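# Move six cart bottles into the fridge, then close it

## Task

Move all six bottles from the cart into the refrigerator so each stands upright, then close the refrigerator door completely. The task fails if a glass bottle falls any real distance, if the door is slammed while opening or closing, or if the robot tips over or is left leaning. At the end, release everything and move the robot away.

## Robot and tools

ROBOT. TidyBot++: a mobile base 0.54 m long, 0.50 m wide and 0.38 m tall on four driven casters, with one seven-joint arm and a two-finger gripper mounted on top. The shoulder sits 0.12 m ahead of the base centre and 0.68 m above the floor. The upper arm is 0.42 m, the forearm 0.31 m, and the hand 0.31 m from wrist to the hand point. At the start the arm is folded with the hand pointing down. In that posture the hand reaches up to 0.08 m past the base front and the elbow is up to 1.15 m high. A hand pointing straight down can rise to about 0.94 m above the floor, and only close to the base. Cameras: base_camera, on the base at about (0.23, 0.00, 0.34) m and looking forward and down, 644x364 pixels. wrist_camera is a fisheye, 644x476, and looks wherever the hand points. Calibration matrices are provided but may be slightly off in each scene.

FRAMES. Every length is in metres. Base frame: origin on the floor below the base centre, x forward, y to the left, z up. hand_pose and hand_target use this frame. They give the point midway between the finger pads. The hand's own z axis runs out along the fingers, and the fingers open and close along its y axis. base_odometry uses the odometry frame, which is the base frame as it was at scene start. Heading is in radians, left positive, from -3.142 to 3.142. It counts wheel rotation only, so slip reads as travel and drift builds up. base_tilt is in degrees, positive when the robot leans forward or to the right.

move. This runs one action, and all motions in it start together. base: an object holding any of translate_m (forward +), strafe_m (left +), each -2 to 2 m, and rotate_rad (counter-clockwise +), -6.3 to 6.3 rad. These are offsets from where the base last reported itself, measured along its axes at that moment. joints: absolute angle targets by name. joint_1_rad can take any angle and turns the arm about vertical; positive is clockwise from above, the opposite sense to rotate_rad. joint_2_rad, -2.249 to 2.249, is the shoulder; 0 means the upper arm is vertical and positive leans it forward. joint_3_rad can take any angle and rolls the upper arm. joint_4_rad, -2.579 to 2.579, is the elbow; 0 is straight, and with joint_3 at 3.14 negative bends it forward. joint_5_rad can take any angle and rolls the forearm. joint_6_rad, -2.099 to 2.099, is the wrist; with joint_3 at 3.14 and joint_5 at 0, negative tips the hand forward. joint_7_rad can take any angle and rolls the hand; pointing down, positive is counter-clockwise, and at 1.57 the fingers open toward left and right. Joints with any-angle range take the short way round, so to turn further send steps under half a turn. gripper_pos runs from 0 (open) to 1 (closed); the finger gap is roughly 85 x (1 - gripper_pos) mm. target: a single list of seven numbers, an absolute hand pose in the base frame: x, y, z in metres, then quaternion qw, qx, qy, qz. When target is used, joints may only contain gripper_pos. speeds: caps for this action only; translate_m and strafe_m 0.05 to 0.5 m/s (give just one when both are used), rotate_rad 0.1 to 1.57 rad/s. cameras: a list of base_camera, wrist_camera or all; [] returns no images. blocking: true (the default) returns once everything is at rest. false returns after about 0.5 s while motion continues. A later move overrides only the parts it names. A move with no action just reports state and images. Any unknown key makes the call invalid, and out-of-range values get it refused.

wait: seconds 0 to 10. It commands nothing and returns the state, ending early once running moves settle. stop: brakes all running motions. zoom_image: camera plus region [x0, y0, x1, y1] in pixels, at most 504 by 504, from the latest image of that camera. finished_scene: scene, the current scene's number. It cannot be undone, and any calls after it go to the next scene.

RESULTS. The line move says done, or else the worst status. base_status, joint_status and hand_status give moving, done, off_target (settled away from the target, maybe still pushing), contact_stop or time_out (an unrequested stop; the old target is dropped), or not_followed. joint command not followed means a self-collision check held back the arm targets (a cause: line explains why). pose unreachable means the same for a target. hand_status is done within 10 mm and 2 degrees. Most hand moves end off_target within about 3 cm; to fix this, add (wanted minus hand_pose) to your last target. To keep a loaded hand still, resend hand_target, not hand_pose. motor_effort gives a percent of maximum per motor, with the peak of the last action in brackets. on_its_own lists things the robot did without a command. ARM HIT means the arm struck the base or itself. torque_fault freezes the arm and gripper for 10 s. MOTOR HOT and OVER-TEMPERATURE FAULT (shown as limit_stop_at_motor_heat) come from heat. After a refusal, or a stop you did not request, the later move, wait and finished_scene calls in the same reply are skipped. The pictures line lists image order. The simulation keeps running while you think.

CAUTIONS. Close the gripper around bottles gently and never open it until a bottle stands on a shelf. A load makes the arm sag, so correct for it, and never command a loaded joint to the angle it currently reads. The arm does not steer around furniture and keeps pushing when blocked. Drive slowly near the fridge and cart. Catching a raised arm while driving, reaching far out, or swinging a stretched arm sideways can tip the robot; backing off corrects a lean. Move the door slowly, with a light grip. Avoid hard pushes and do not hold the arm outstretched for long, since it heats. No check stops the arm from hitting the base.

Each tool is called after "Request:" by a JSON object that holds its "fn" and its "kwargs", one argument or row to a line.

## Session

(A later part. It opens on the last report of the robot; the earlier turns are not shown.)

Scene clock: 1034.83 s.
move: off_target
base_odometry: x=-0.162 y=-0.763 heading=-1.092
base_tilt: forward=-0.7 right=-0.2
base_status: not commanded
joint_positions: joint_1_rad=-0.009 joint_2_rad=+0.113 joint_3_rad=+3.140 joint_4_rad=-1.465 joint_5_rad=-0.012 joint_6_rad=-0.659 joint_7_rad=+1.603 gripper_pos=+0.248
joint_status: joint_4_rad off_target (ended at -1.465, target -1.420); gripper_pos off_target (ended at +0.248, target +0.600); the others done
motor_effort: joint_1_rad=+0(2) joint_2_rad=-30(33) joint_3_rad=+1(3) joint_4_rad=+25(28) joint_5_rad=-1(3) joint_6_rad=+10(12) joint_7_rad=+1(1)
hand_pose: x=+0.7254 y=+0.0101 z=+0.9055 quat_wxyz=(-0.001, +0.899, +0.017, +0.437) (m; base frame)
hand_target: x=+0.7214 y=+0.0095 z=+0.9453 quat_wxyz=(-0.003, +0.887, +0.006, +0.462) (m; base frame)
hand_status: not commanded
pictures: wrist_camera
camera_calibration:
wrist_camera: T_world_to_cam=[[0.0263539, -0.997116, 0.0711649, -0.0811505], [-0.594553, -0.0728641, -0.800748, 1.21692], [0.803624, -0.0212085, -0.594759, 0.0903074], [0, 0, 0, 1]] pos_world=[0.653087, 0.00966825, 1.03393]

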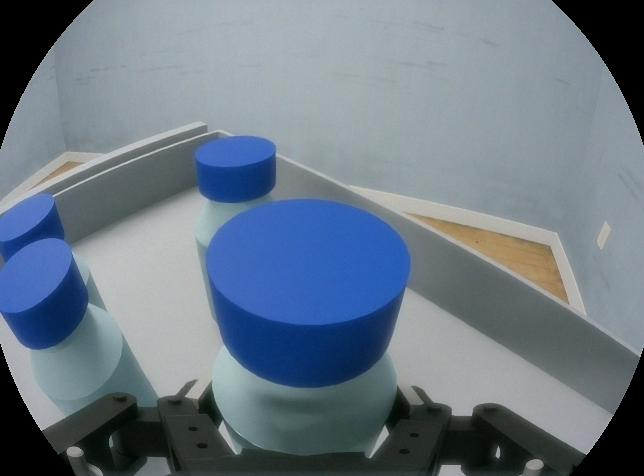

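Request:
{"fn": "move", "kwargs": {
  "joints": {"joint_1_rad": -0.012, "joint_2_rad": 0.10, "joint_3_rad": 3.14, "joint_4_rad": -1.05, "joint_5_rad": 0, "joint_6_rad": -0.95, "joint_7_rad": 1.57, "gripper_pos": 0.6},
  "cameras": []
}}

Request:
{"fn": "move", "kwargs": {
  "base": {"translate_m": -0.35},
  "speeds": {"translate_m": 0.3},
  "joints": {"joint_1_rad": -0.012, "joint_2_rad": -0.2, "joint_3_rad": 3.14, "joint_4_rad": -1.25, "joint_5_rad": 0, "joint_6_rad": -1.15, "joint_7_rad": 1.57, "gripper_pos": 0.6},
  "cameras": ["wrist_camera"]
}}

Request:
{"fn": "move", "kwargs": {
  "base": {"translate_m": 0.447, "strafe_m": 1.353, "rotate_rad": 1.287},
  "speeds": {"translate_m": 0.4, "rotate_rad": 0.6},
  "joints": {"joint_1_rad": -0.012, "joint_2_rad": -0.46, "joint_3_rad": 3.14, "joint_4_rad": -1.416, "joint_5_rad": 0, "joint_6_rad": -1.21, "joint_7_rad": 1.57, "gripper_pos": 0.6},
  "cameras": ["base_camera", "wrist_camera"]
}}

Scene clock: 1052.00 s.
move: off_target
base_odometry: x=-0.162 y=-0.763 heading=-1.092
base_tilt: forward=-0.7 right=-0.2
base_status: not commanded
joint_positions: joint_1_rad=-0.009 joint_2_rad=+0.118 joint_3_rad=+3.140 joint_4_rad=-1.097 joint_5_rad=-0.012 joint_6_rad=-0.928 joint_7_rad=+1.603 gripper_pos=+0.248
joint_status: joint_4_rad off_target (ended at -1.097, target -1.050); gripper_pos off_target (ended at +0.248, target +0.600); the others done
motor_effort: joint_1_rad=+0(1) joint_2_rad=-30(32) joint_3_rad=+1(2) joint_4_rad=+26(28) joint_5_rad=-1(3) joint_6_rad=+12(12) joint_7_rad=+1(1)
hand_pose: x=+0.7249 y=+0.0107 z=+1.0404 quat_wxyz=(-0.001, +0.878, +0.018, +0.479) (m; base frame)
hand_target: x=+0.7166 y=+0.0094 z=+1.0717 quat_wxyz=(-0.004, +0.867, +0.005, +0.498) (m; base frame)
hand_status: not commanded
pictures: none
No camera images: "cameras" was empty.

Scene clock: 1054.10 s.
move: off_target
base_odometry: x=-0.323 y=-0.452 heading=-1.092
base_tilt: forward=-0.7 right=-0.2
base_status: done
joint_positions: joint_1_rad=-0.009 joint_2_rad=-0.171 joint_3_rad=+3.141 joint_4_rad=-1.251 joint_5_rad=-0.012 joint_6_rad=-1.133 joint_7_rad=+1.603 gripper_pos=+0.248
joint_status: gripper_pos off_target (ended at +0.248, target +0.600); the others done
motor_effort: joint_1_rad=+0(4) joint_2_rad=-17(35) joint_3_rad=+1(2) joint_4_rad=+23(26) joint_5_rad=-1(2) joint_6_rad=+11(12) joint_7_rad=+0(1)
hand_pose: x=+0.5738 y=+0.0095 z=+1.0586 quat_wxyz=(-0.001, +0.894, +0.019, +0.448) (m; base frame)
hand_target: x=+0.5597 y=+0.0074 z=+1.0674 quat_wxyz=(-0.003, +0.891, +0.006, +0.454) (m; base frame)
hand_status: not commanded
pictures: wrist_camera
camera_calibration:
wrist_camera: T_world_to_cam=[[0.0295692, -0.996873, 0.0732798, -0.0927444], [-0.574236, -0.0769482, -0.815065, 1.25285], [0.818155, -0.0179791, -0.574716, 0.273577], [0, 0, 0, 1]] pos_world=[0.498347, 0.008869, 1.18518]

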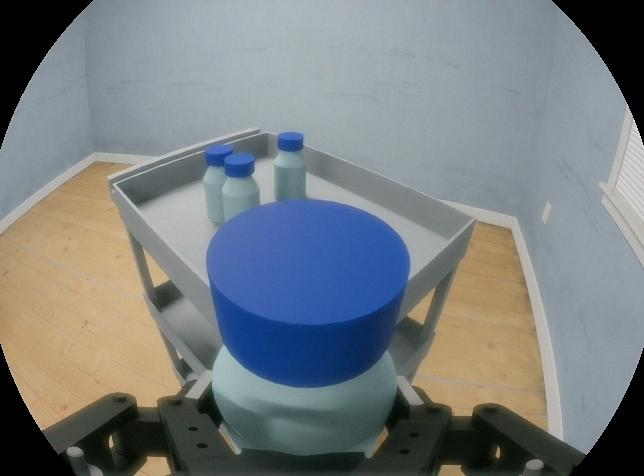

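Scene clock: 1058.83 s.
move: off_target
base_odometry: x=+1.084 y=-0.225 heading=+0.196
base_tilt: forward=-0.7 right=-0.2
base_status: done
joint_positions: joint_1_rad=-0.009 joint_2_rad=-0.434 joint_3_rad=+3.144 joint_4_rad=-1.418 joint_5_rad=-0.012 joint_6_rad=-1.192 joint_7_rad=+1.603 gripper_pos=+0.248
joint_status: gripper_pos off_target (ended at +0.248, target +0.600); the others done
motor_effort: joint_1_rad=+0(3) joint_2_rad=-6(19) joint_3_rad=+1(4) joint_4_rad=+23(25) joint_5_rad=-1(4) joint_6_rad=+11(12) joint_7_rad=+1(1)
hand_pose: x=+0.4599 y=+0.0067 z=+1.0605 quat_wxyz=(+0.000, +0.885, +0.018, +0.464) (m; base frame)
hand_target: x=+0.4467 y=+0.0060 z=+1.0656 quat_wxyz=(-0.003, +0.883, +0.006, +0.469) (m; base frame)
hand_status: not commanded
pictures: base_camera, wrist_camera
camera_calibration:
wrist_camera: T_world_to_cam=[[0.0238053, -0.997016, 0.0734326, -0.0897774], [-0.544751, -0.0745271, -0.83528, 1.19663], [0.83826, -0.0201184, -0.5449, 0.326943], [0, 0, 0, 1]] pos_world=[0.379939, 0.00624931, 1.18426]

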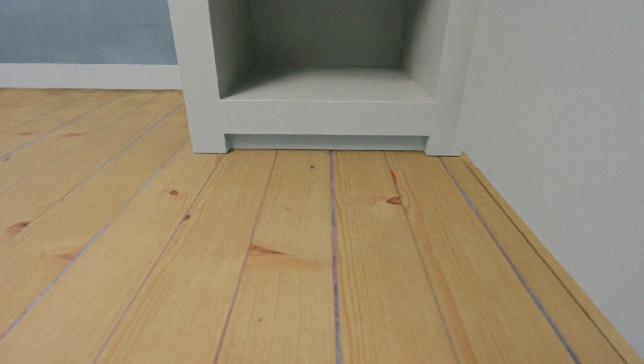

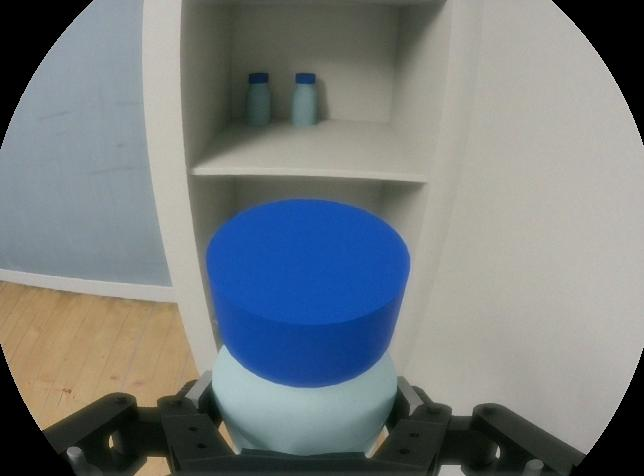

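Request:
{"fn": "zoom_image", "kwargs": {
  "camera": "base_camera",
  "region": [160, 100, 500, 180]
}}

Scaled by 1.482.

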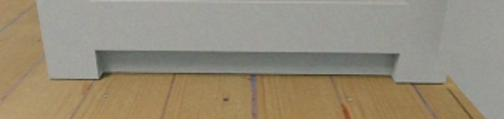

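Request:
{"fn": "move", "kwargs": {
  "base": {"translate_m": 0.3, "strafe_m": 0.018, "rotate_rad": 0.012},
  "speeds": {"translate_m": 0.2},
  "joints": {"joint_1_rad": -0.012, "joint_2_rad": 0.165, "joint_3_rad": 3.14, "joint_4_rad": -0.855, "joint_5_rad": 0, "joint_6_rad": -1.05, "joint_7_rad": 1.57, "gripper_pos": 0.6},
  "cameras": ["base_camera", "wrist_camera"]
}}

Scene clock: 1078.70 s.
move: off_target
base_odometry: x=+1.375 y=-0.149 heading=+0.209
base_tilt: forward=-0.7 right=-0.2
base_status: done
joint_positions: joint_1_rad=-0.009 joint_2_rad=+0.205 joint_3_rad=+3.143 joint_4_rad=-0.904 joint_5_rad=-0.012 joint_6_rad=-1.102 joint_7_rad=+1.603 gripper_pos=+0.248
joint_status: joint_2_rad off_target (ended at +0.205, target +0.165); joint_4_rad off_target (ended at -0.904, target -0.855); gripper_pos off_target (ended at +0.248, target +0.600); the others done
motor_effort: joint_1_rad=+0(2) joint_2_rad=-32(36) joint_3_rad=+1(3) joint_4_rad=+25(26) joint_5_rad=-1(3) joint_6_rad=+11(13) joint_7_rad=+1(1)
hand_pose: x=+0.7358 y=+0.0089 z=+1.0473 quat_wxyz=(+0.000, +0.894, +0.017, +0.448) (m; base frame)
hand_target: x=+0.7292 y=+0.0095 z=+1.1124 quat_wxyz=(-0.004, +0.860, +0.005, +0.511) (m; base frame)
hand_status: not commanded
pictures: base_camera, wrist_camera
camera_calibration:
wrist_camera: T_world_to_cam=[[0.025679, -0.996969, 0.0734435, -0.0945478], [-0.574583, -0.0748393, -0.815018, 1.33688], [0.818044, -0.0212706, -0.574763, 0.1347], [0, 0, 0, 1]] pos_world=[0.660384, 0.00865489, 1.17394]

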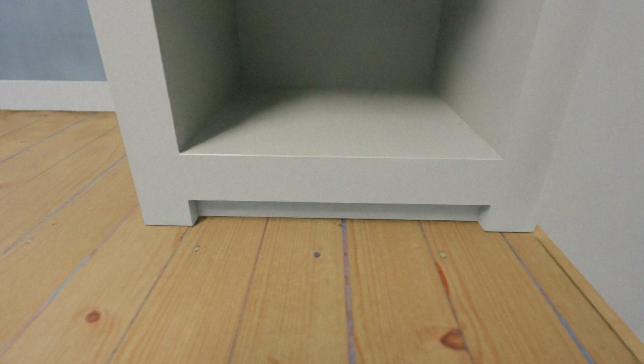

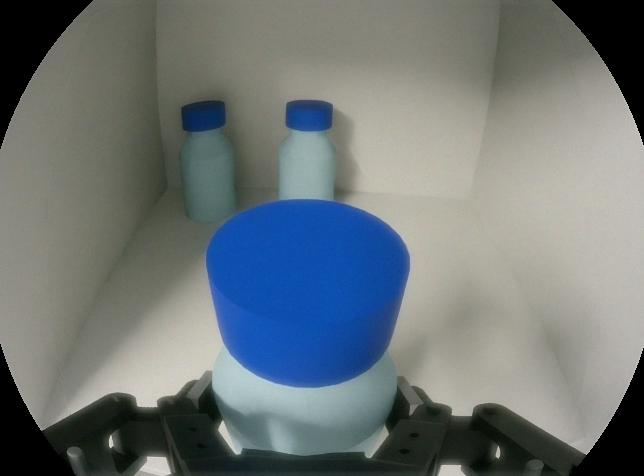

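Request:
{"fn": "move", "kwargs": {
  "base": {"translate_m": 0.21},
  "speeds": {"translate_m": 0.12},
  "cameras": ["wrist_camera"]
}}

Scene clock: 1089.97 s.
move: done
base_odometry: x=+1.580 y=-0.105 heading=+0.210
base_tilt: forward=-0.7 right=-0.2
base_status: done
joint_positions: joint_1_rad=-0.009 joint_2_rad=+0.208 joint_3_rad=+3.143 joint_4_rad=-0.903 joint_5_rad=-0.012 joint_6_rad=-1.099 joint_7_rad=+1.603 gripper_pos=+0.248
joint_status: not commanded
motor_effort: joint_1_rad=+0(1) joint_2_rad=-32(36) joint_3_rad=+1(2) joint_4_rad=+24(25) joint_5_rad=-1(1) joint_6_rad=+11(12) joint_7_rad=+0(1)
hand_pose: x=+0.7373 y=+0.0089 z=+1.0474 quat_wxyz=(+0.000, +0.893, +0.017, +0.449) (m; base frame)
hand_target: x=+0.7292 y=+0.0095 z=+1.1124 quat_wxyz=(-0.004, +0.860, +0.005, +0.511) (m; base frame)
hand_status: not commanded
pictures: wrist_camera
camera_calibration:
wrist_camera: T_world_to_cam=[[0.0254988, -0.996971, 0.0734718, -0.0944816], [-0.572898, -0.0748029, -0.816206, 1.33782], [0.81923, -0.0212796, -0.573071, 0.13084], [0, 0, 0, 1]] pos_world=[0.661658, 0.00866181, 1.17386]

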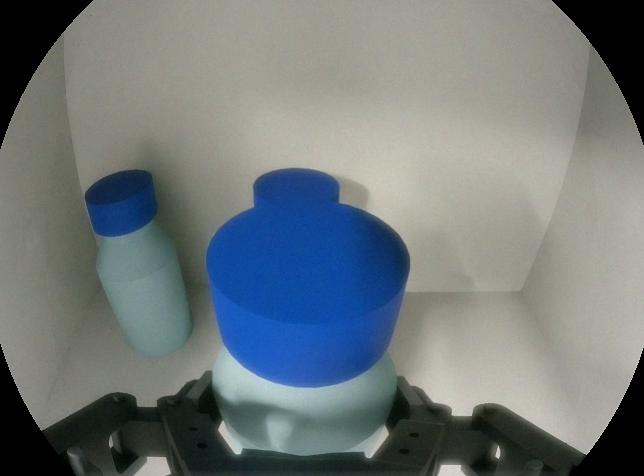

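Request:
{"fn": "move", "kwargs": {
  "joints": {"joint_1_rad": -0.012, "joint_2_rad": 0.16, "joint_3_rad": 3.14, "joint_4_rad": -0.935, "joint_5_rad": 0, "joint_6_rad": -1.02, "joint_7_rad": 1.57, "gripper_pos": 0.6},
  "cameras": []
}}

Request:
{"fn": "move", "kwargs": {
  "joints": {"joint_1_rad": -0.012, "joint_2_rad": 0.158, "joint_3_rad": 3.14, "joint_4_rad": -0.985, "joint_5_rad": 0, "joint_6_rad": -0.97, "joint_7_rad": 1.57, "gripper_pos": 0.6},
  "cameras": []
}}

Request:
{"fn": "move", "kwargs": {
  "joints": {"joint_1_rad": -0.012, "joint_2_rad": 0.156, "joint_3_rad": 3.14, "joint_4_rad": -1.01, "joint_5_rad": 0, "joint_6_rad": -0.945, "joint_7_rad": 1.57, "gripper_pos": 0.6},
  "cameras": ["wrist_camera"]
}}

Scene clock: 1104.07 s.
move: off_target
base_odometry: x=+1.580 y=-0.105 heading=+0.210
base_tilt: forward=-0.7 right=-0.2
base_status: not commanded
joint_positions: joint_1_rad=-0.009 joint_2_rad=+0.208 joint_3_rad=+3.143 joint_4_rad=-0.945 joint_5_rad=-0.012 joint_6_rad=-1.073 joint_7_rad=+1.603 gripper_pos=+0.248
joint_status: joint_2_rad off_target (ended at +0.208, target +0.160); gripper_pos off_target (ended at +0.248, target +0.600); the others done
motor_effort: joint_1_rad=+0(1) joint_2_rad=-32(34) joint_3_rad=+1(3) joint_4_rad=+24(25) joint_5_rad=-1(2) joint_6_rad=+11(12) joint_7_rad=+0(1)
hand_pose: x=+0.7400 y=+0.0089 z=+1.0314 quat_wxyz=(+0.000, +0.897, +0.017, +0.442) (m; base frame)
hand_target: x=+0.7317 y=+0.0096 z=+1.0800 quat_wxyz=(-0.004, +0.871, +0.006, +0.491) (m; base frame)
hand_status: not commanded
pictures: none
No camera images: "cameras" was empty.

Scene clock: 1104.80 s.
move: off_target
base_odometry: x=+1.580 y=-0.105 heading=+0.210
base_tilt: forward=-0.7 right=-0.2
base_status: not commanded
joint_positions: joint_1_rad=-0.009 joint_2_rad=+0.208 joint_3_rad=+3.143 joint_4_rad=-0.992 joint_5_rad=-0.012 joint_6_rad=-1.022 joint_7_rad=+1.603 gripper_pos=+0.248
joint_status: joint_2_rad off_target (ended at +0.208, target +0.158); gripper_pos off_target (ended at +0.248, target +0.600); the others done
motor_effort: joint_1_rad=+0(2) joint_2_rad=-33(35) joint_3_rad=+1(2) joint_4_rad=+26(27) joint_5_rad=-1(2) joint_6_rad=+11(12) joint_7_rad=+1(1)
hand_pose: x=+0.7465 y=+0.0088 z=+1.0190 quat_wxyz=(+0.000, +0.896, +0.017, +0.444) (m; base frame)
hand_target: x=+0.7378 y=+0.0097 z=+1.0671 quat_wxyz=(-0.004, +0.871, +0.005, +0.492) (m; base frame)
hand_status: not commanded
pictures: none
No camera images: "cameras" was empty.

Scene clock: 1105.43 s.
move: off_target
base_odometry: x=+1.580 y=-0.105 heading=+0.210
base_tilt: forward=-0.7 right=-0.2
base_status: not commanded
joint_positions: joint_1_rad=-0.009 joint_2_rad=+0.208 joint_3_rad=+3.143 joint_4_rad=-1.015 joint_5_rad=-0.012 joint_6_rad=-0.996 joint_7_rad=+1.603 gripper_pos=+0.248
joint_status: joint_2_rad off_target (ended at +0.208, target +0.156); gripper_pos off_target (ended at +0.248, target +0.600); the others done
motor_effort: joint_1_rad=+0(1) joint_2_rad=-33(35) joint_3_rad=+1(2) joint_4_rad=+25(26) joint_5_rad=-1(2) joint_6_rad=+10(12) joint_7_rad=+1(1)
hand_pose: x=+0.7496 y=+0.0088 z=+1.0127 quat_wxyz=(+0.000, +0.895, +0.017, +0.445) (m; base frame)
hand_target: x=+0.7402 y=+0.0097 z=+1.0612 quat_wxyz=(-0.004, +0.870, +0.005, +0.493) (m; base frame)
hand_status: not commanded
pictures: wrist_camera
camera_calibration:
wrist_camera: T_world_to_cam=[[0.025037, -0.99703, 0.0728339, -0.0913671], [-0.58021, -0.0738226, -0.811115, 1.3168], [0.814082, -0.021951, -0.580335, 0.112163], [0, 0, 0, 1]] pos_world=[0.674997, 0.00857581, 1.13982]

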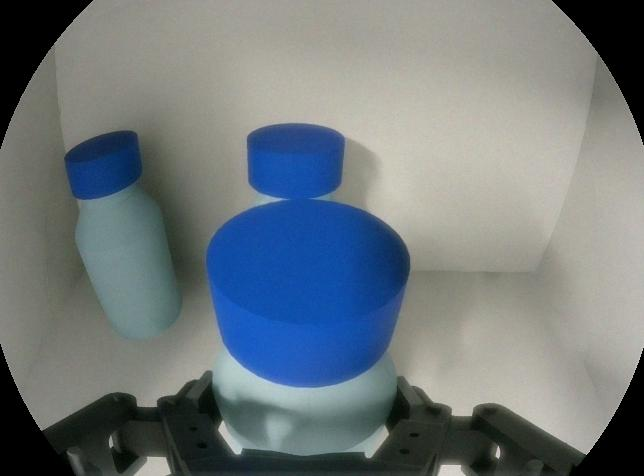

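Request:
{"fn": "move", "kwargs": {
  "joints": {"joint_1_rad": -0.012, "joint_2_rad": 0.155, "joint_3_rad": 3.14, "joint_4_rad": -1.025, "joint_5_rad": 0, "joint_6_rad": -0.93, "joint_7_rad": 1.57, "gripper_pos": 0.6},
  "cameras": []
}}

Request:
{"fn": "move", "kwargs": {
  "joints": {"joint_1_rad": -0.012, "joint_2_rad": 0.154, "joint_3_rad": 3.14, "joint_4_rad": -1.035, "joint_5_rad": 0, "joint_6_rad": -0.92, "joint_7_rad": 1.57, "gripper_pos": 0.6},
  "cameras": []
}}

Request:
{"fn": "move", "kwargs": {
  "joints": {"joint_1_rad": -0.012, "joint_2_rad": 0.153, "joint_3_rad": 3.14, "joint_4_rad": -1.045, "joint_5_rad": 0, "joint_6_rad": -0.91, "joint_7_rad": 1.57, "gripper_pos": 0.6},
  "cameras": []
}}

Request:
{"fn": "move", "kwargs": {
  "joints": {"joint_1_rad": -0.012, "joint_2_rad": 0.152, "joint_3_rad": 3.14, "joint_4_rad": -1.055, "joint_5_rad": 0, "joint_6_rad": -0.90, "joint_7_rad": 1.57, "gripper_pos": 0.6},
  "cameras": ["wrist_camera"]
}}

Scene clock: 1115.57 s.
move: off_target
base_odometry: x=+1.580 y=-0.105 heading=+0.210
base_tilt: forward=-0.7 right=-0.2
base_status: not commanded
joint_positions: joint_1_rad=-0.009 joint_2_rad=+0.208 joint_3_rad=+3.143 joint_4_rad=-1.029 joint_5_rad=-0.012 joint_6_rad=-0.980 joint_7_rad=+1.603 gripper_pos=+0.248
joint_status: joint_2_rad off_target (ended at +0.208, target +0.155); gripper_pos off_target (ended at +0.248, target +0.600); the others done
motor_effort: joint_1_rad=+0(1) joint_2_rad=-33(35) joint_3_rad=+1(2) joint_4_rad=+25(26) joint_5_rad=-1(2) joint_6_rad=+11(12) joint_7_rad=+0(1)
hand_pose: x=+0.7513 y=+0.0088 z=+1.0088 quat_wxyz=(+0.000, +0.895, +0.017, +0.446) (m; base frame)
hand_target: x=+0.7417 y=+0.0097 z=+1.0574 quat_wxyz=(-0.004, +0.870, +0.005, +0.493) (m; base frame)
hand_status: not commanded
pictures: none
No camera images: "cameras" was empty.

Scene clock: 1116.10 s.
move: off_target
base_odometry: x=+1.580 y=-0.105 heading=+0.210
base_tilt: forward=-0.7 right=-0.2
base_status: not commanded
joint_positions: joint_1_rad=-0.009 joint_2_rad=+0.208 joint_3_rad=+3.143 joint_4_rad=-1.039 joint_5_rad=-0.012 joint_6_rad=-0.971 joint_7_rad=+1.603 gripper_pos=+0.248
joint_status: joint_2_rad off_target (ended at +0.208, target +0.154); gripper_pos off_target (ended at +0.248, target +0.600); the others done
motor_effort: joint_1_rad=+0(1) joint_2_rad=-33(34) joint_3_rad=+1(2) joint_4_rad=+26(26) joint_5_rad=-1(2) joint_6_rad=+11(11) joint_7_rad=+0(1)
hand_pose: x=+0.7523 y=+0.0088 z=+1.0062 quat_wxyz=(+0.000, +0.895, +0.017, +0.446) (m; base frame)
hand_target: x=+0.7425 y=+0.0097 z=+1.0551 quat_wxyz=(-0.004, +0.870, +0.005, +0.494) (m; base frame)
hand_status: not commanded
pictures: none
No camera images: "cameras" was empty.

Scene clock: 1116.63 s.
move: off_target
base_odometry: x=+1.580 y=-0.105 heading=+0.210
base_tilt: forward=-0.7 right=-0.2
base_status: not commanded
joint_positions: joint_1_rad=-0.009 joint_2_rad=+0.208 joint_3_rad=+3.143 joint_4_rad=-1.048 joint_5_rad=-0.012 joint_6_rad=-0.961 joint_7_rad=+1.603 gripper_pos=+0.248
joint_status: joint_2_rad off_target (ended at +0.208, target +0.153); gripper_pos off_target (ended at +0.248, target +0.600); the others done
motor_effort: joint_1_rad=+0(1) joint_2_rad=-32(35) joint_3_rad=+1(1) joint_4_rad=+25(26) joint_5_rad=-1(2) joint_6_rad=+11(12) joint_7_rad=+0(1)
hand_pose: x=+0.7533 y=+0.0088 z=+1.0034 quat_wxyz=(+0.000, +0.895, +0.017, +0.446) (m; base frame)
hand_target: x=+0.7433 y=+0.0097 z=+1.0528 quat_wxyz=(-0.004, +0.869, +0.005, +0.494) (m; base frame)
hand_status: not commanded
pictures: none
No camera images: "cameras" was empty.

Scene clock: 1117.13 s.
move: off_target
base_odometry: x=+1.580 y=-0.105 heading=+0.210
base_tilt: forward=-0.7 right=-0.2
base_status: not commanded
joint_positions: joint_1_rad=-0.009 joint_2_rad=+0.207 joint_3_rad=+3.143 joint_4_rad=-1.055 joint_5_rad=-0.012 joint_6_rad=-0.949 joint_7_rad=+1.603 gripper_pos=+0.248
joint_status: joint_2_rad off_target (ended at +0.207, target +0.152); gripper_pos off_target (ended at +0.248, target +0.600); the others done
motor_effort: joint_1_rad=+0(1) joint_2_rad=-32(34) joint_3_rad=+1(2) joint_4_rad=+25(26) joint_5_rad=-1(2) joint_6_rad=+10(11) joint_7_rad=+0(1)
hand_pose: x=+0.7547 y=+0.0088 z=+1.0032 quat_wxyz=(+0.000, +0.894, +0.016, +0.449) (m; base frame)
hand_target: x=+0.7440 y=+0.0098 z=+1.0506 quat_wxyz=(-0.004, +0.869, +0.005, +0.495) (m; base frame)
hand_status: not commanded
pictures: wrist_camera
camera_calibration:
wrist_camera: T_world_to_cam=[[0.023957, -0.997059, 0.0727961, -0.090011], [-0.573894, -0.0733398, -0.815639, 1.3118], [0.818579, -0.022237, -0.573963, 0.0926376], [0, 0, 0, 1]] pos_world=[0.679161, 0.00852101, 1.12968]

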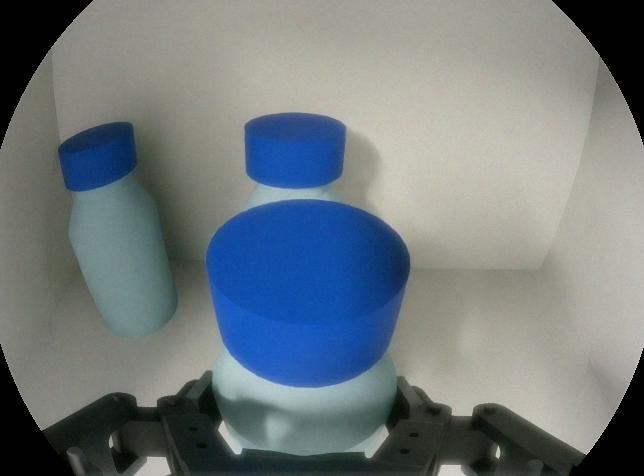

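Request:
{"fn": "move", "kwargs": {
  "joints": {"joint_1_rad": -0.012, "joint_2_rad": 0.151, "joint_3_rad": 3.14, "joint_4_rad": -1.07, "joint_5_rad": 0, "joint_6_rad": -0.885, "joint_7_rad": 1.57, "gripper_pos": 0.6},
  "cameras": []
}}

Request:
{"fn": "move", "kwargs": {
  "joints": {"joint_1_rad": -0.012, "joint_2_rad": 0.149, "joint_3_rad": 3.14, "joint_4_rad": -1.083, "joint_5_rad": 0, "joint_6_rad": -0.872, "joint_7_rad": 1.57, "gripper_pos": 0.6},
  "cameras": []
}}

Request:
{"fn": "move", "kwargs": {
  "joints": {"gripper_pos": 0.0},
  "cameras": ["wrist_camera"]
}}

Scene clock: 1123.83 s.
move: off_target
base_odometry: x=+1.580 y=-0.105 heading=+0.210
base_tilt: forward=-0.7 right=-0.2
base_status: not commanded
joint_positions: joint_1_rad=-0.009 joint_2_rad=+0.204 joint_3_rad=+3.143 joint_4_rad=-1.066 joint_5_rad=-0.012 joint_6_rad=-0.933 joint_7_rad=+1.603 gripper_pos=+0.248
joint_status: joint_2_rad off_target (ended at +0.204, target +0.151); gripper_pos off_target (ended at +0.248, target +0.600); the others done
motor_effort: joint_1_rad=+0(1) joint_2_rad=-30(33) joint_3_rad=+1(2) joint_4_rad=+23(25) joint_5_rad=-1(1) joint_6_rad=+11(11) joint_7_rad=+0(1)
hand_pose: x=+0.7555 y=+0.0087 z=+1.0030 quat_wxyz=(+0.000, +0.892, +0.016, +0.452) (m; base frame)
hand_target: x=+0.7453 y=+0.0098 z=+1.0467 quat_wxyz=(-0.004, +0.869, +0.005, +0.495) (m; base frame)
hand_status: not commanded
pictures: none
No camera images: "cameras" was empty.

Scene clock: 1124.37 s.
move: off_target
base_odometry: x=+1.580 y=-0.105 heading=+0.210
base_tilt: forward=-0.7 right=-0.2
base_status: not commanded
joint_positions: joint_1_rad=-0.009 joint_2_rad=+0.199 joint_3_rad=+3.143 joint_4_rad=-1.077 joint_5_rad=-0.012 joint_6_rad=-0.921 joint_7_rad=+1.603 gripper_pos=+0.248
joint_status: joint_2_rad off_target (ended at +0.199, target +0.149); gripper_pos off_target (ended at +0.248, target +0.600); the others done
motor_effort: joint_1_rad=+1(1) joint_2_rad=-30(31) joint_3_rad=+1(2) joint_4_rad=+23(25) joint_5_rad=-1(2) joint_6_rad=+10(11) joint_7_rad=+0(1)
hand_pose: x=+0.7554 y=+0.0087 z=+1.0031 quat_wxyz=(+0.000, +0.890, +0.016, +0.455) (m; base frame)
hand_target: x=+0.7459 y=+0.0098 z=+1.0442 quat_wxyz=(-0.004, +0.868, +0.005, +0.496) (m; base frame)
hand_status: not commanded
pictures: none
No camera images: "cameras" was empty.

Scene clock: 1125.40 s.
move: done
base_odometry: x=+1.580 y=-0.105 heading=+0.210
base_tilt: forward=-0.7 right=-0.2
base_status: not commanded
joint_positions: joint_1_rad=-0.009 joint_2_rad=+0.184 joint_3_rad=+3.143 joint_4_rad=-1.077 joint_5_rad=-0.012 joint_6_rad=-0.898 joint_7_rad=+1.603 gripper_pos=+0.000
joint_status: all done
motor_effort: joint_1_rad=+0(1) joint_2_rad=-27(32) joint_3_rad=+1(2) joint_4_rad=+21(24) joint_5_rad=-1(1) joint_6_rad=+7(11) joint_7_rad=+0(1)
hand_pose: x=+0.7543 y=+0.0086 z=+1.0186 quat_wxyz=(+0.000, +0.882, +0.016, +0.472) (m; base frame)
hand_target: x=+0.7459 y=+0.0098 z=+1.0442 quat_wxyz=(-0.004, +0.868, +0.005, +0.496) (m; base frame)
hand_status: not commanded
pictures: wrist_camera
camera_calibration:
wrist_camera: T_world_to_cam=[[0.0195899, -0.997113, 0.0733558, -0.0885286], [-0.530673, -0.0725517, -0.844466, 1.3209], [0.84735, -0.0223849, -0.530562, 0.035956], [0, 0, 0, 1]] pos_world=[0.672232, 0.00836524, 1.14102]

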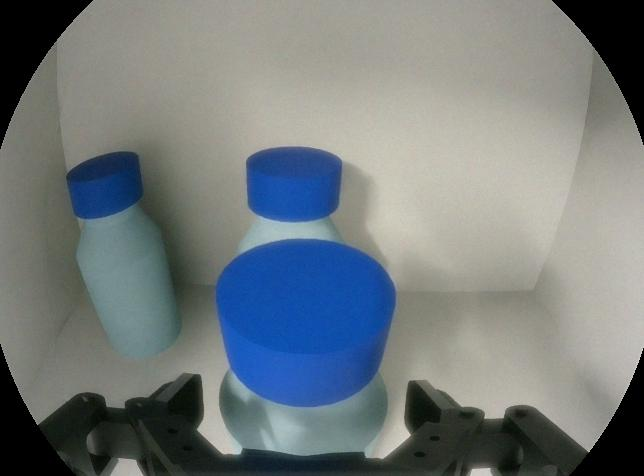

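Request:
{"fn": "move", "kwargs": {
  "base": {"translate_m": -0.15},
  "speeds": {"translate_m": 0.12},
  "cameras": ["wrist_camera"]
}}

Request:
{"fn": "move", "kwargs": {
  "base": {"translate_m": -0.55},
  "speeds": {"translate_m": 0.3},
  "cameras": ["base_camera", "wrist_camera"]
}}

Scene clock: 1168.13 s.
move: done
base_odometry: x=+1.433 y=-0.136 heading=+0.209
base_tilt: forward=-0.7 right=-0.2
base_status: done
joint_positions: joint_1_rad=-0.009 joint_2_rad=+0.173 joint_3_rad=+3.143 joint_4_rad=-1.077 joint_5_rad=-0.012 joint_6_rad=-0.898 joint_7_rad=+1.603 gripper_pos=+0.000
joint_status: not commanded
motor_effort: joint_1_rad=+0(2) joint_2_rad=-26(30) joint_3_rad=+1(2) joint_4_rad=+21(22) joint_5_rad=-1(1) joint_6_rad=+8(8) joint_7_rad=+1(1)
hand_pose: x=+0.7507 y=+0.0086 z=+1.0253 quat_wxyz=(+0.000, +0.879, +0.016, +0.477) (m; base frame)
hand_target: x=+0.7459 y=+0.0098 z=+1.0442 quat_wxyz=(-0.004, +0.868, +0.005, +0.496) (m; base frame)
hand_status: not commanded
pictures: wrist_camera
camera_calibration:
wrist_camera: T_world_to_cam=[[0.0188073, -0.99712, 0.0734697, -0.0885098], [-0.521656, -0.0724742, -0.850072, 1.32364], [0.852949, -0.0223383, -0.521517, 0.0290456], [0, 0, 0, 1]] pos_world=[0.667376, 0.00832374, 1.14684]

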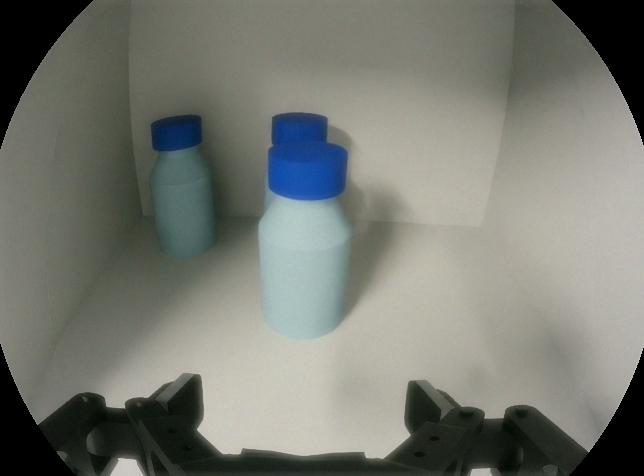

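Scene clock: 1170.93 s.
move: done
base_odometry: x=+0.895 y=-0.250 heading=+0.209
base_tilt: forward=-0.7 right=-0.2
base_status: done
joint_positions: joint_1_rad=-0.009 joint_2_rad=+0.169 joint_3_rad=+3.143 joint_4_rad=-1.077 joint_5_rad=-0.012 joint_6_rad=-0.898 joint_7_rad=+1.603 gripper_pos=+0.000
joint_status: not commanded
motor_effort: joint_1_rad=+1(1) joint_2_rad=-27(30) joint_3_rad=+1(2) joint_4_rad=+21(22) joint_5_rad=-1(1) joint_6_rad=+8(8) joint_7_rad=+0(1)
hand_pose: x=+0.7493 y=+0.0086 z=+1.0279 quat_wxyz=(+0.000, +0.878, +0.016, +0.478) (m; base frame)
hand_target: x=+0.7459 y=+0.0098 z=+1.0442 quat_wxyz=(-0.004, +0.868, +0.005, +0.496) (m; base frame)
hand_status: not commanded
pictures: base_camera, wrist_camera
camera_calibration:
wrist_camera: T_world_to_cam=[[0.0184969, -0.997123, 0.0735122, -0.0884986], [-0.518076, -0.0724429, -0.852262, 1.3247], [0.855135, -0.0223207, -0.517925, 0.0262597], [0, 0, 0, 1]] pos_world=[0.665477, 0.00830738, 1.1491]

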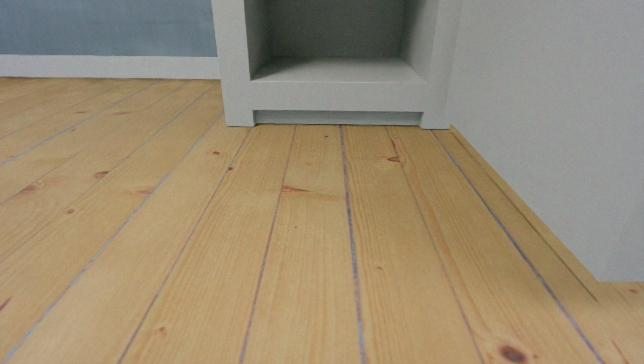

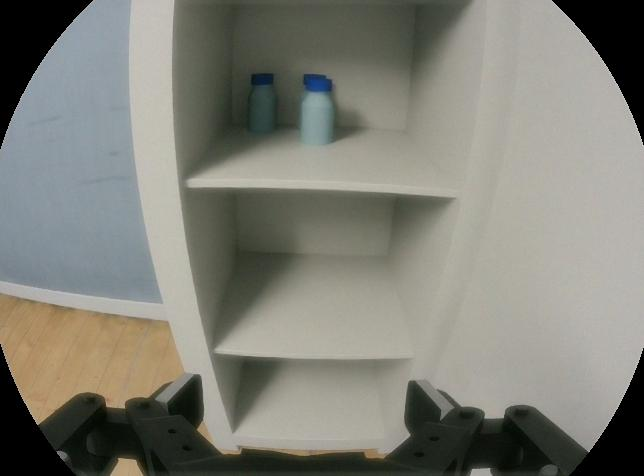

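Request:
{"fn": "move", "kwargs": {
  "base": {"translate_m": -1.214, "strafe_m": -0.049, "rotate_rad": -0.514},
  "speeds": {"translate_m": 0.4, "rotate_rad": 0.6},
  "joints": {"joint_1_rad": -0.012, "joint_2_rad": -0.2, "joint_3_rad": 3.14, "joint_4_rad": -1.35, "joint_5_rad": 0.0, "joint_6_rad": -1.0, "joint_7_rad": 1.57, "gripper_pos": 0.0},
  "cameras": ["base_camera", "wrist_camera"]
}}

Scene clock: 1210.43 s.
move: done
base_odometry: x=-0.283 y=-0.551 heading=-0.306
base_tilt: forward=-0.7 right=-0.2
base_status: done
joint_positions: joint_1_rad=-0.014 joint_2_rad=-0.190 joint_3_rad=+3.141 joint_4_rad=-1.326 joint_5_rad=-0.012 joint_6_rad=-0.960 joint_7_rad=+1.603 gripper_pos=+0.000
joint_status: all done
motor_effort: joint_1_rad=+0(4) joint_2_rad=-12(32) joint_3_rad=+1(4) joint_4_rad=+20(22) joint_5_rad=-1(3) joint_6_rad=+8(9) joint_7_rad=+0(1)
hand_pose: x=+0.5937 y=+0.0109 z=+1.0714 quat_wxyz=(-0.001, +0.866, +0.019, +0.499) (m; base frame)
hand_target: x=+0.5828 y=+0.0078 z=+1.0522 quat_wxyz=(-0.003, +0.880, +0.006, +0.476) (m; base frame)
hand_status: not commanded
pictures: base_camera, wrist_camera
camera_calibration:
wrist_camera: T_world_to_cam=[[0.0225847, -0.997001, 0.0740193, -0.0894881], [-0.475695, -0.0758366, -0.876335, 1.28201], [0.87932, -0.0154189, -0.475981, 0.122544], [0, 0, 0, 1]] pos_world=[0.504112, 0.00989312, 1.18842]

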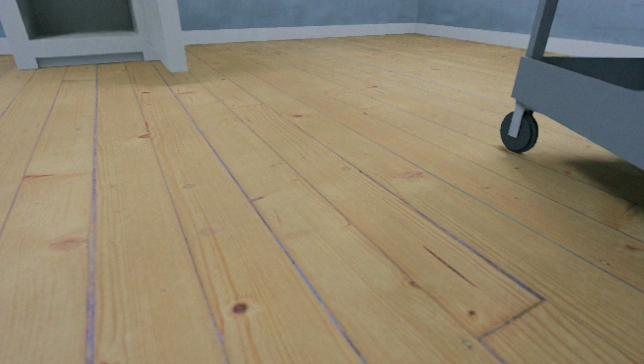

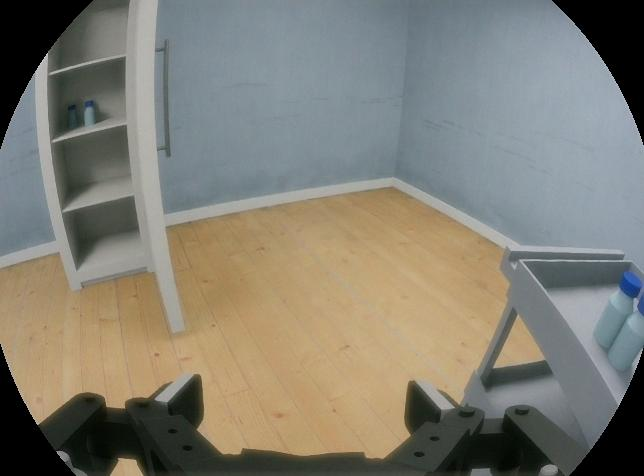

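Request:
{"fn": "move", "kwargs": {
  "base": {"translate_m": -0.044, "strafe_m": -0.57},
  "speeds": {"strafe_m": 0.3},
  "cameras": ["base_camera", "wrist_camera"]
}}

Scene clock: 1231.57 s.
move: done
base_odometry: x=-0.496 y=-1.081 heading=-0.306
base_tilt: forward=-0.7 right=-0.2
base_status: done
joint_positions: joint_1_rad=-0.014 joint_2_rad=-0.190 joint_3_rad=+3.141 joint_4_rad=-1.327 joint_5_rad=-0.012 joint_6_rad=-0.960 joint_7_rad=+1.603 gripper_pos=+0.000
joint_status: not commanded
motor_effort: joint_1_rad=+1(2) joint_2_rad=-13(14) joint_3_rad=+1(4) joint_4_rad=+19(21) joint_5_rad=-1(2) joint_6_rad=+8(9) joint_7_rad=+0(1)
hand_pose: x=+0.5937 y=+0.0111 z=+1.0712 quat_wxyz=(-0.001, +0.866, +0.020, +0.499) (m; base frame)
hand_target: x=+0.5828 y=+0.0078 z=+1.0522 quat_wxyz=(-0.003, +0.880, +0.006, +0.476) (m; base frame)
hand_status: not commanded
pictures: base_camera, wrist_camera
camera_calibration:
wrist_camera: T_world_to_cam=[[0.0230252, -0.996986, 0.0740928, -0.0895872], [-0.476103, -0.0761038, -0.87609, 1.28177], [0.879088, -0.0151037, -0.47642, 0.123053], [0, 0, 0, 1]] pos_world=[0.504142, 0.0100887, 1.18821]

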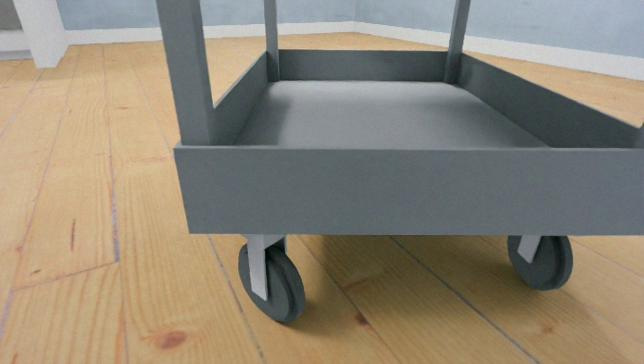

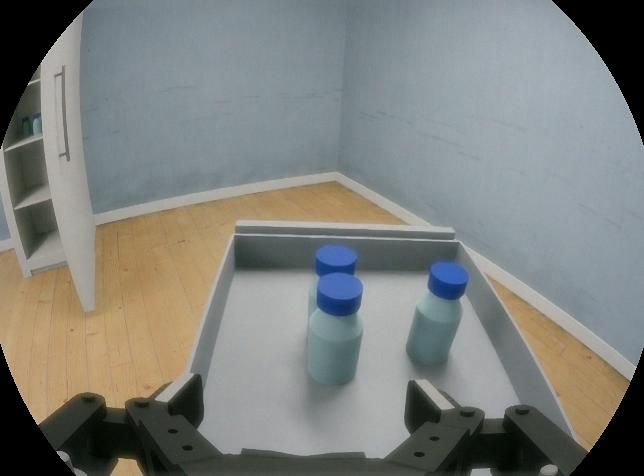

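Request:
{"fn": "zoom_image", "kwargs": {
  "camera": "wrist_camera",
  "region": [280, 230, 500, 400]
}}

Request:
{"fn": "zoom_image", "kwargs": {
  "camera": "base_camera",
  "region": [150, 130, 644, 364]
}}

Scaled by 2.291.

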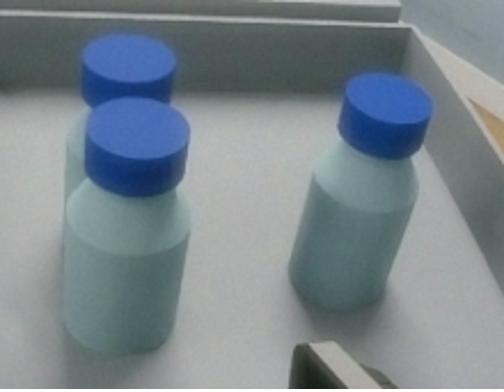

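Scaled by 1.020.

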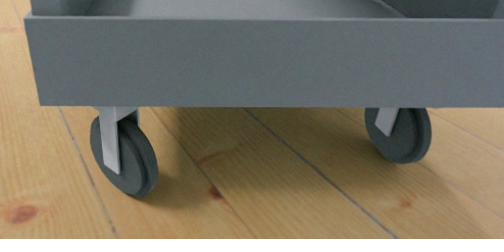

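Request:
{"fn": "move", "kwargs": {
  "base": {"translate_m": 0.133, "strafe_m": -0.030},
  "speeds": {"translate_m": 0.12},
  "cameras": ["wrist_camera"]
}}

Request:
{"fn": "move", "kwargs": {
  "joints": {"joint_1_rad": -0.012, "joint_2_rad": 0.088, "joint_3_rad": 3.14, "joint_4_rad": -1.245, "joint_5_rad": 0.0, "joint_6_rad": -0.79, "joint_7_rad": 1.57, "gripper_pos": 0.0},
  "cameras": ["base_camera", "wrist_camera"]
}}

Scene clock: 1281.40 s.
move: done
base_odometry: x=-0.379 y=-1.150 heading=-0.306
base_tilt: forward=-0.7 right=-0.2
base_status: done
joint_positions: joint_1_rad=-0.014 joint_2_rad=-0.191 joint_3_rad=+3.141 joint_4_rad=-1.328 joint_5_rad=-0.012 joint_6_rad=-0.961 joint_7_rad=+1.603 gripper_pos=+0.000
joint_status: not commanded
motor_effort: joint_1_rad=+1(1) joint_2_rad=-12(17) joint_3_rad=+1(2) joint_4_rad=+21(21) joint_5_rad=-1(1) joint_6_rad=+8(9) joint_7_rad=+0(1)
hand_pose: x=+0.5933 y=+0.0111 z=+1.0706 quat_wxyz=(-0.001, +0.867, +0.020, +0.499) (m; base frame)
hand_target: x=+0.5828 y=+0.0078 z=+1.0522 quat_wxyz=(-0.003, +0.880, +0.006, +0.476) (m; base frame)
hand_status: not commanded
pictures: wrist_camera
camera_calibration:
wrist_camera: T_world_to_cam=[[0.0231414, -0.996983, 0.0740848, -0.0895987], [-0.477365, -0.0761304, -0.875401, 1.28108], [0.8784, -0.0151075, -0.477687, 0.124888], [0, 0, 0, 1]] pos_world=[0.503912, 0.0100871, 1.18775]

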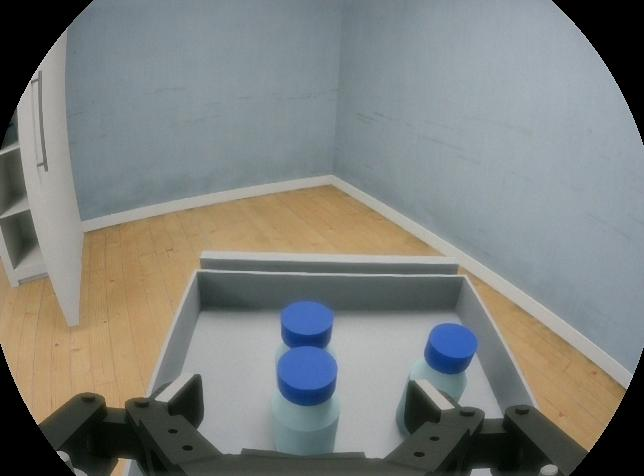

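Scene clock: 1283.03 s.
move: done
base_odometry: x=-0.379 y=-1.150 heading=-0.306
base_tilt: forward=-0.7 right=-0.2
base_status: not commanded
joint_positions: joint_1_rad=-0.014 joint_2_rad=+0.097 joint_3_rad=+3.141 joint_4_rad=-1.269 joint_5_rad=-0.012 joint_6_rad=-0.824 joint_7_rad=+1.603 gripper_pos=+0.000
joint_status: all done
motor_effort: joint_1_rad=+0(2) joint_2_rad=-24(28) joint_3_rad=+2(2) joint_4_rad=+21(23) joint_5_rad=-1(2) joint_6_rad=+7(9) joint_7_rad=+0(1)
hand_pose: x=+0.7208 y=+0.0126 z=+0.9842 quat_wxyz=(-0.002, +0.889, +0.019, +0.458) (m; base frame)
hand_target: x=+0.7264 y=+0.0096 z=+1.0117 quat_wxyz=(-0.004, +0.873, +0.006, +0.488) (m; base frame)
hand_status: not commanded
pictures: base_camera, wrist_camera
camera_calibration:
wrist_camera: T_world_to_cam=[[0.0283468, -0.996976, 0.0723585, -0.0867654], [-0.555577, -0.0758907, -0.827994, 1.2762], [0.830982, -0.0167297, -0.556048, 0.0829637], [0, 0, 0, 1]] pos_world=[0.642544, 0.0117364, 1.10909]

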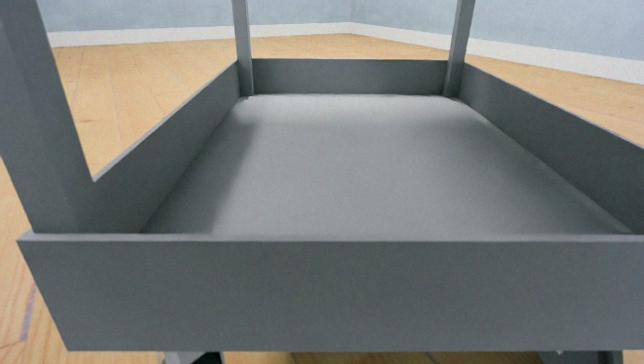

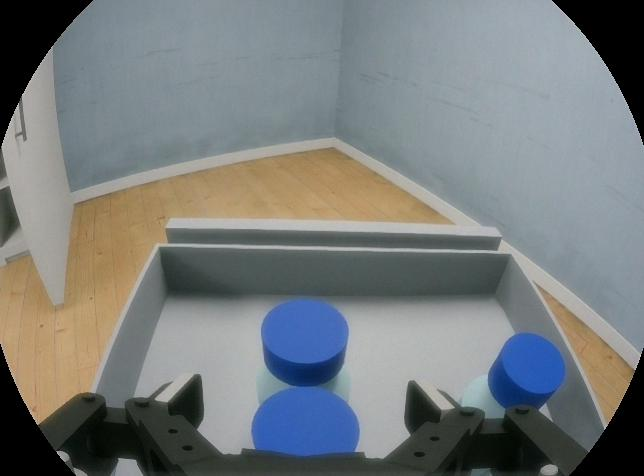

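Request:
{"fn": "move", "kwargs": {
  "joints": {"joint_1_rad": -0.012, "joint_2_rad": 0.078, "joint_3_rad": 3.14, "joint_4_rad": -1.478, "joint_5_rad": 0.0, "joint_6_rad": -0.618, "joint_7_rad": 1.57},
  "cameras": ["wrist_camera"]
}}

Request:
{"fn": "move", "kwargs": {
  "joints": {"joint_1_rad": -0.012, "joint_2_rad": 0.079, "joint_3_rad": 3.14, "joint_4_rad": -1.515, "joint_5_rad": 0.0, "joint_6_rad": -0.58, "joint_7_rad": 1.57},
  "cameras": ["wrist_camera"]
}}

Scene clock: 1289.60 s.
move: done
base_odometry: x=-0.379 y=-1.150 heading=-0.306
base_tilt: forward=-0.7 right=-0.2
base_status: not commanded
joint_positions: joint_1_rad=-0.014 joint_2_rad=+0.097 joint_3_rad=+3.141 joint_4_rad=-1.459 joint_5_rad=-0.012 joint_6_rad=-0.654 joint_7_rad=+1.603 gripper_pos=+0.000
joint_status: all done
motor_effort: joint_1_rad=+1(1) joint_2_rad=-24(27) joint_3_rad=+1(2) joint_4_rad=+21(23) joint_5_rad=-1(2) joint_6_rad=+7(8) joint_7_rad=+0(1)
hand_pose: x=+0.7238 y=+0.0121 z=+0.9200 quat_wxyz=(-0.001, +0.893, +0.018, +0.450) (m; base frame)
hand_target: x=+0.7224 y=+0.0095 z=+0.9294 quat_wxyz=(-0.003, +0.885, +0.006, +0.465) (m; base frame)
hand_status: not commanded
pictures: wrist_camera
camera_calibration:
wrist_camera: T_world_to_cam=[[0.0278067, -0.997027, 0.0718659, -0.0817688], [-0.57197, -0.074831, -0.816854, 1.22626], [0.819803, -0.0183912, -0.572351, 0.0679043], [0, 0, 0, 1]] pos_world=[0.647988, 0.0114852, 1.04641]

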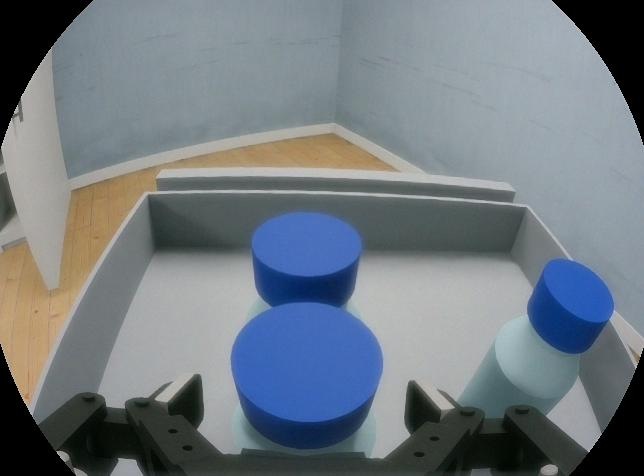

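Scene clock: 1290.30 s.
move: done
base_odometry: x=-0.379 y=-1.150 heading=-0.306
base_tilt: forward=-0.7 right=-0.2
base_status: not commanded
joint_positions: joint_1_rad=-0.014 joint_2_rad=+0.097 joint_3_rad=+3.141 joint_4_rad=-1.496 joint_5_rad=-0.012 joint_6_rad=-0.611 joint_7_rad=+1.603 gripper_pos=+0.000
joint_status: all done
motor_effort: joint_1_rad=+0(1) joint_2_rad=-25(26) joint_3_rad=+1(2) joint_4_rad=+22(23) joint_5_rad=-1(2) joint_6_rad=+7(8) joint_7_rad=+0(1)
hand_pose: x=+0.7249 y=+0.0120 z=+0.9099 quat_wxyz=(-0.001, +0.892, +0.018, +0.452) (m; base frame)
hand_target: x=+0.7227 y=+0.0095 z=+0.9174 quat_wxyz=(-0.003, +0.885, +0.006, +0.465) (m; base frame)
hand_status: not commanded
pictures: wrist_camera
camera_calibration:
wrist_camera: T_world_to_cam=[[0.0268832, -0.997046, 0.071945, -0.08058], [-0.567186, -0.0744782, -0.820215, 1.21814], [0.823151, -0.0187562, -0.567513, 0.0543959], [0, 0, 0, 1]] pos_world=[0.648301, 0.0114028, 1.0358]

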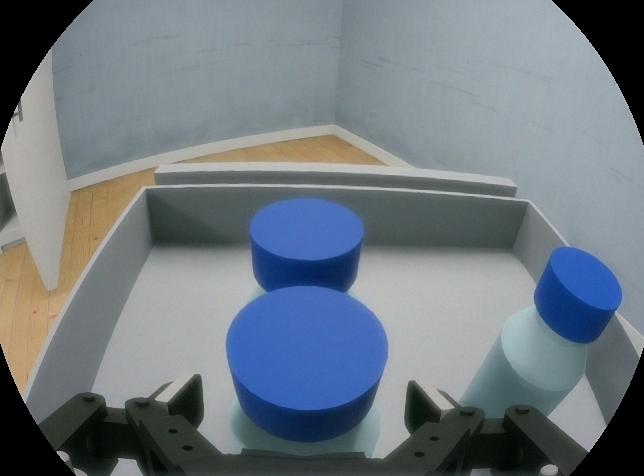

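Request:
{"fn": "move", "kwargs": {
  "joints": {"joint_1_rad": -0.012, "joint_2_rad": 0.08, "joint_3_rad": 3.14, "joint_4_rad": -1.54, "joint_5_rad": 0.0, "joint_6_rad": -0.553, "joint_7_rad": 1.57},
  "cameras": ["wrist_camera"]
}}

Scene clock: 1295.60 s.
move: done
base_odometry: x=-0.379 y=-1.150 heading=-0.306
base_tilt: forward=-0.7 right=-0.2
base_status: not commanded
joint_positions: joint_1_rad=-0.014 joint_2_rad=+0.097 joint_3_rad=+3.141 joint_4_rad=-1.520 joint_5_rad=-0.012 joint_6_rad=-0.582 joint_7_rad=+1.603 gripper_pos=+0.000
joint_status: all done
motor_effort: joint_1_rad=+0(1) joint_2_rad=-25(26) joint_3_rad=+1(2) joint_4_rad=+22(22) joint_5_rad=-1(1) joint_6_rad=+8(8) joint_7_rad=+1(1)
hand_pose: x=+0.7253 y=+0.0120 z=+0.9032 quat_wxyz=(-0.001, +0.891, +0.018, +0.454) (m; base frame)
hand_target: x=+0.7230 y=+0.0095 z=+0.9094 quat_wxyz=(-0.003, +0.885, +0.006, +0.466) (m; base frame)
hand_status: not commanded
pictures: wrist_camera
camera_calibration:
wrist_camera: T_world_to_cam=[[0.0262701, -0.997058, 0.0720048, -0.0797969], [-0.563991, -0.0742539, -0.822436, 1.21257], [0.825363, -0.0190046, -0.564282, 0.0456848], [0, 0, 0, 1]] pos_world=[0.648268, 0.0113441, 1.02879]

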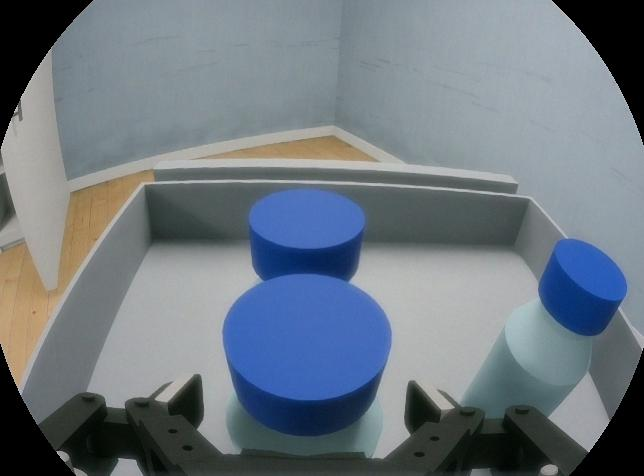

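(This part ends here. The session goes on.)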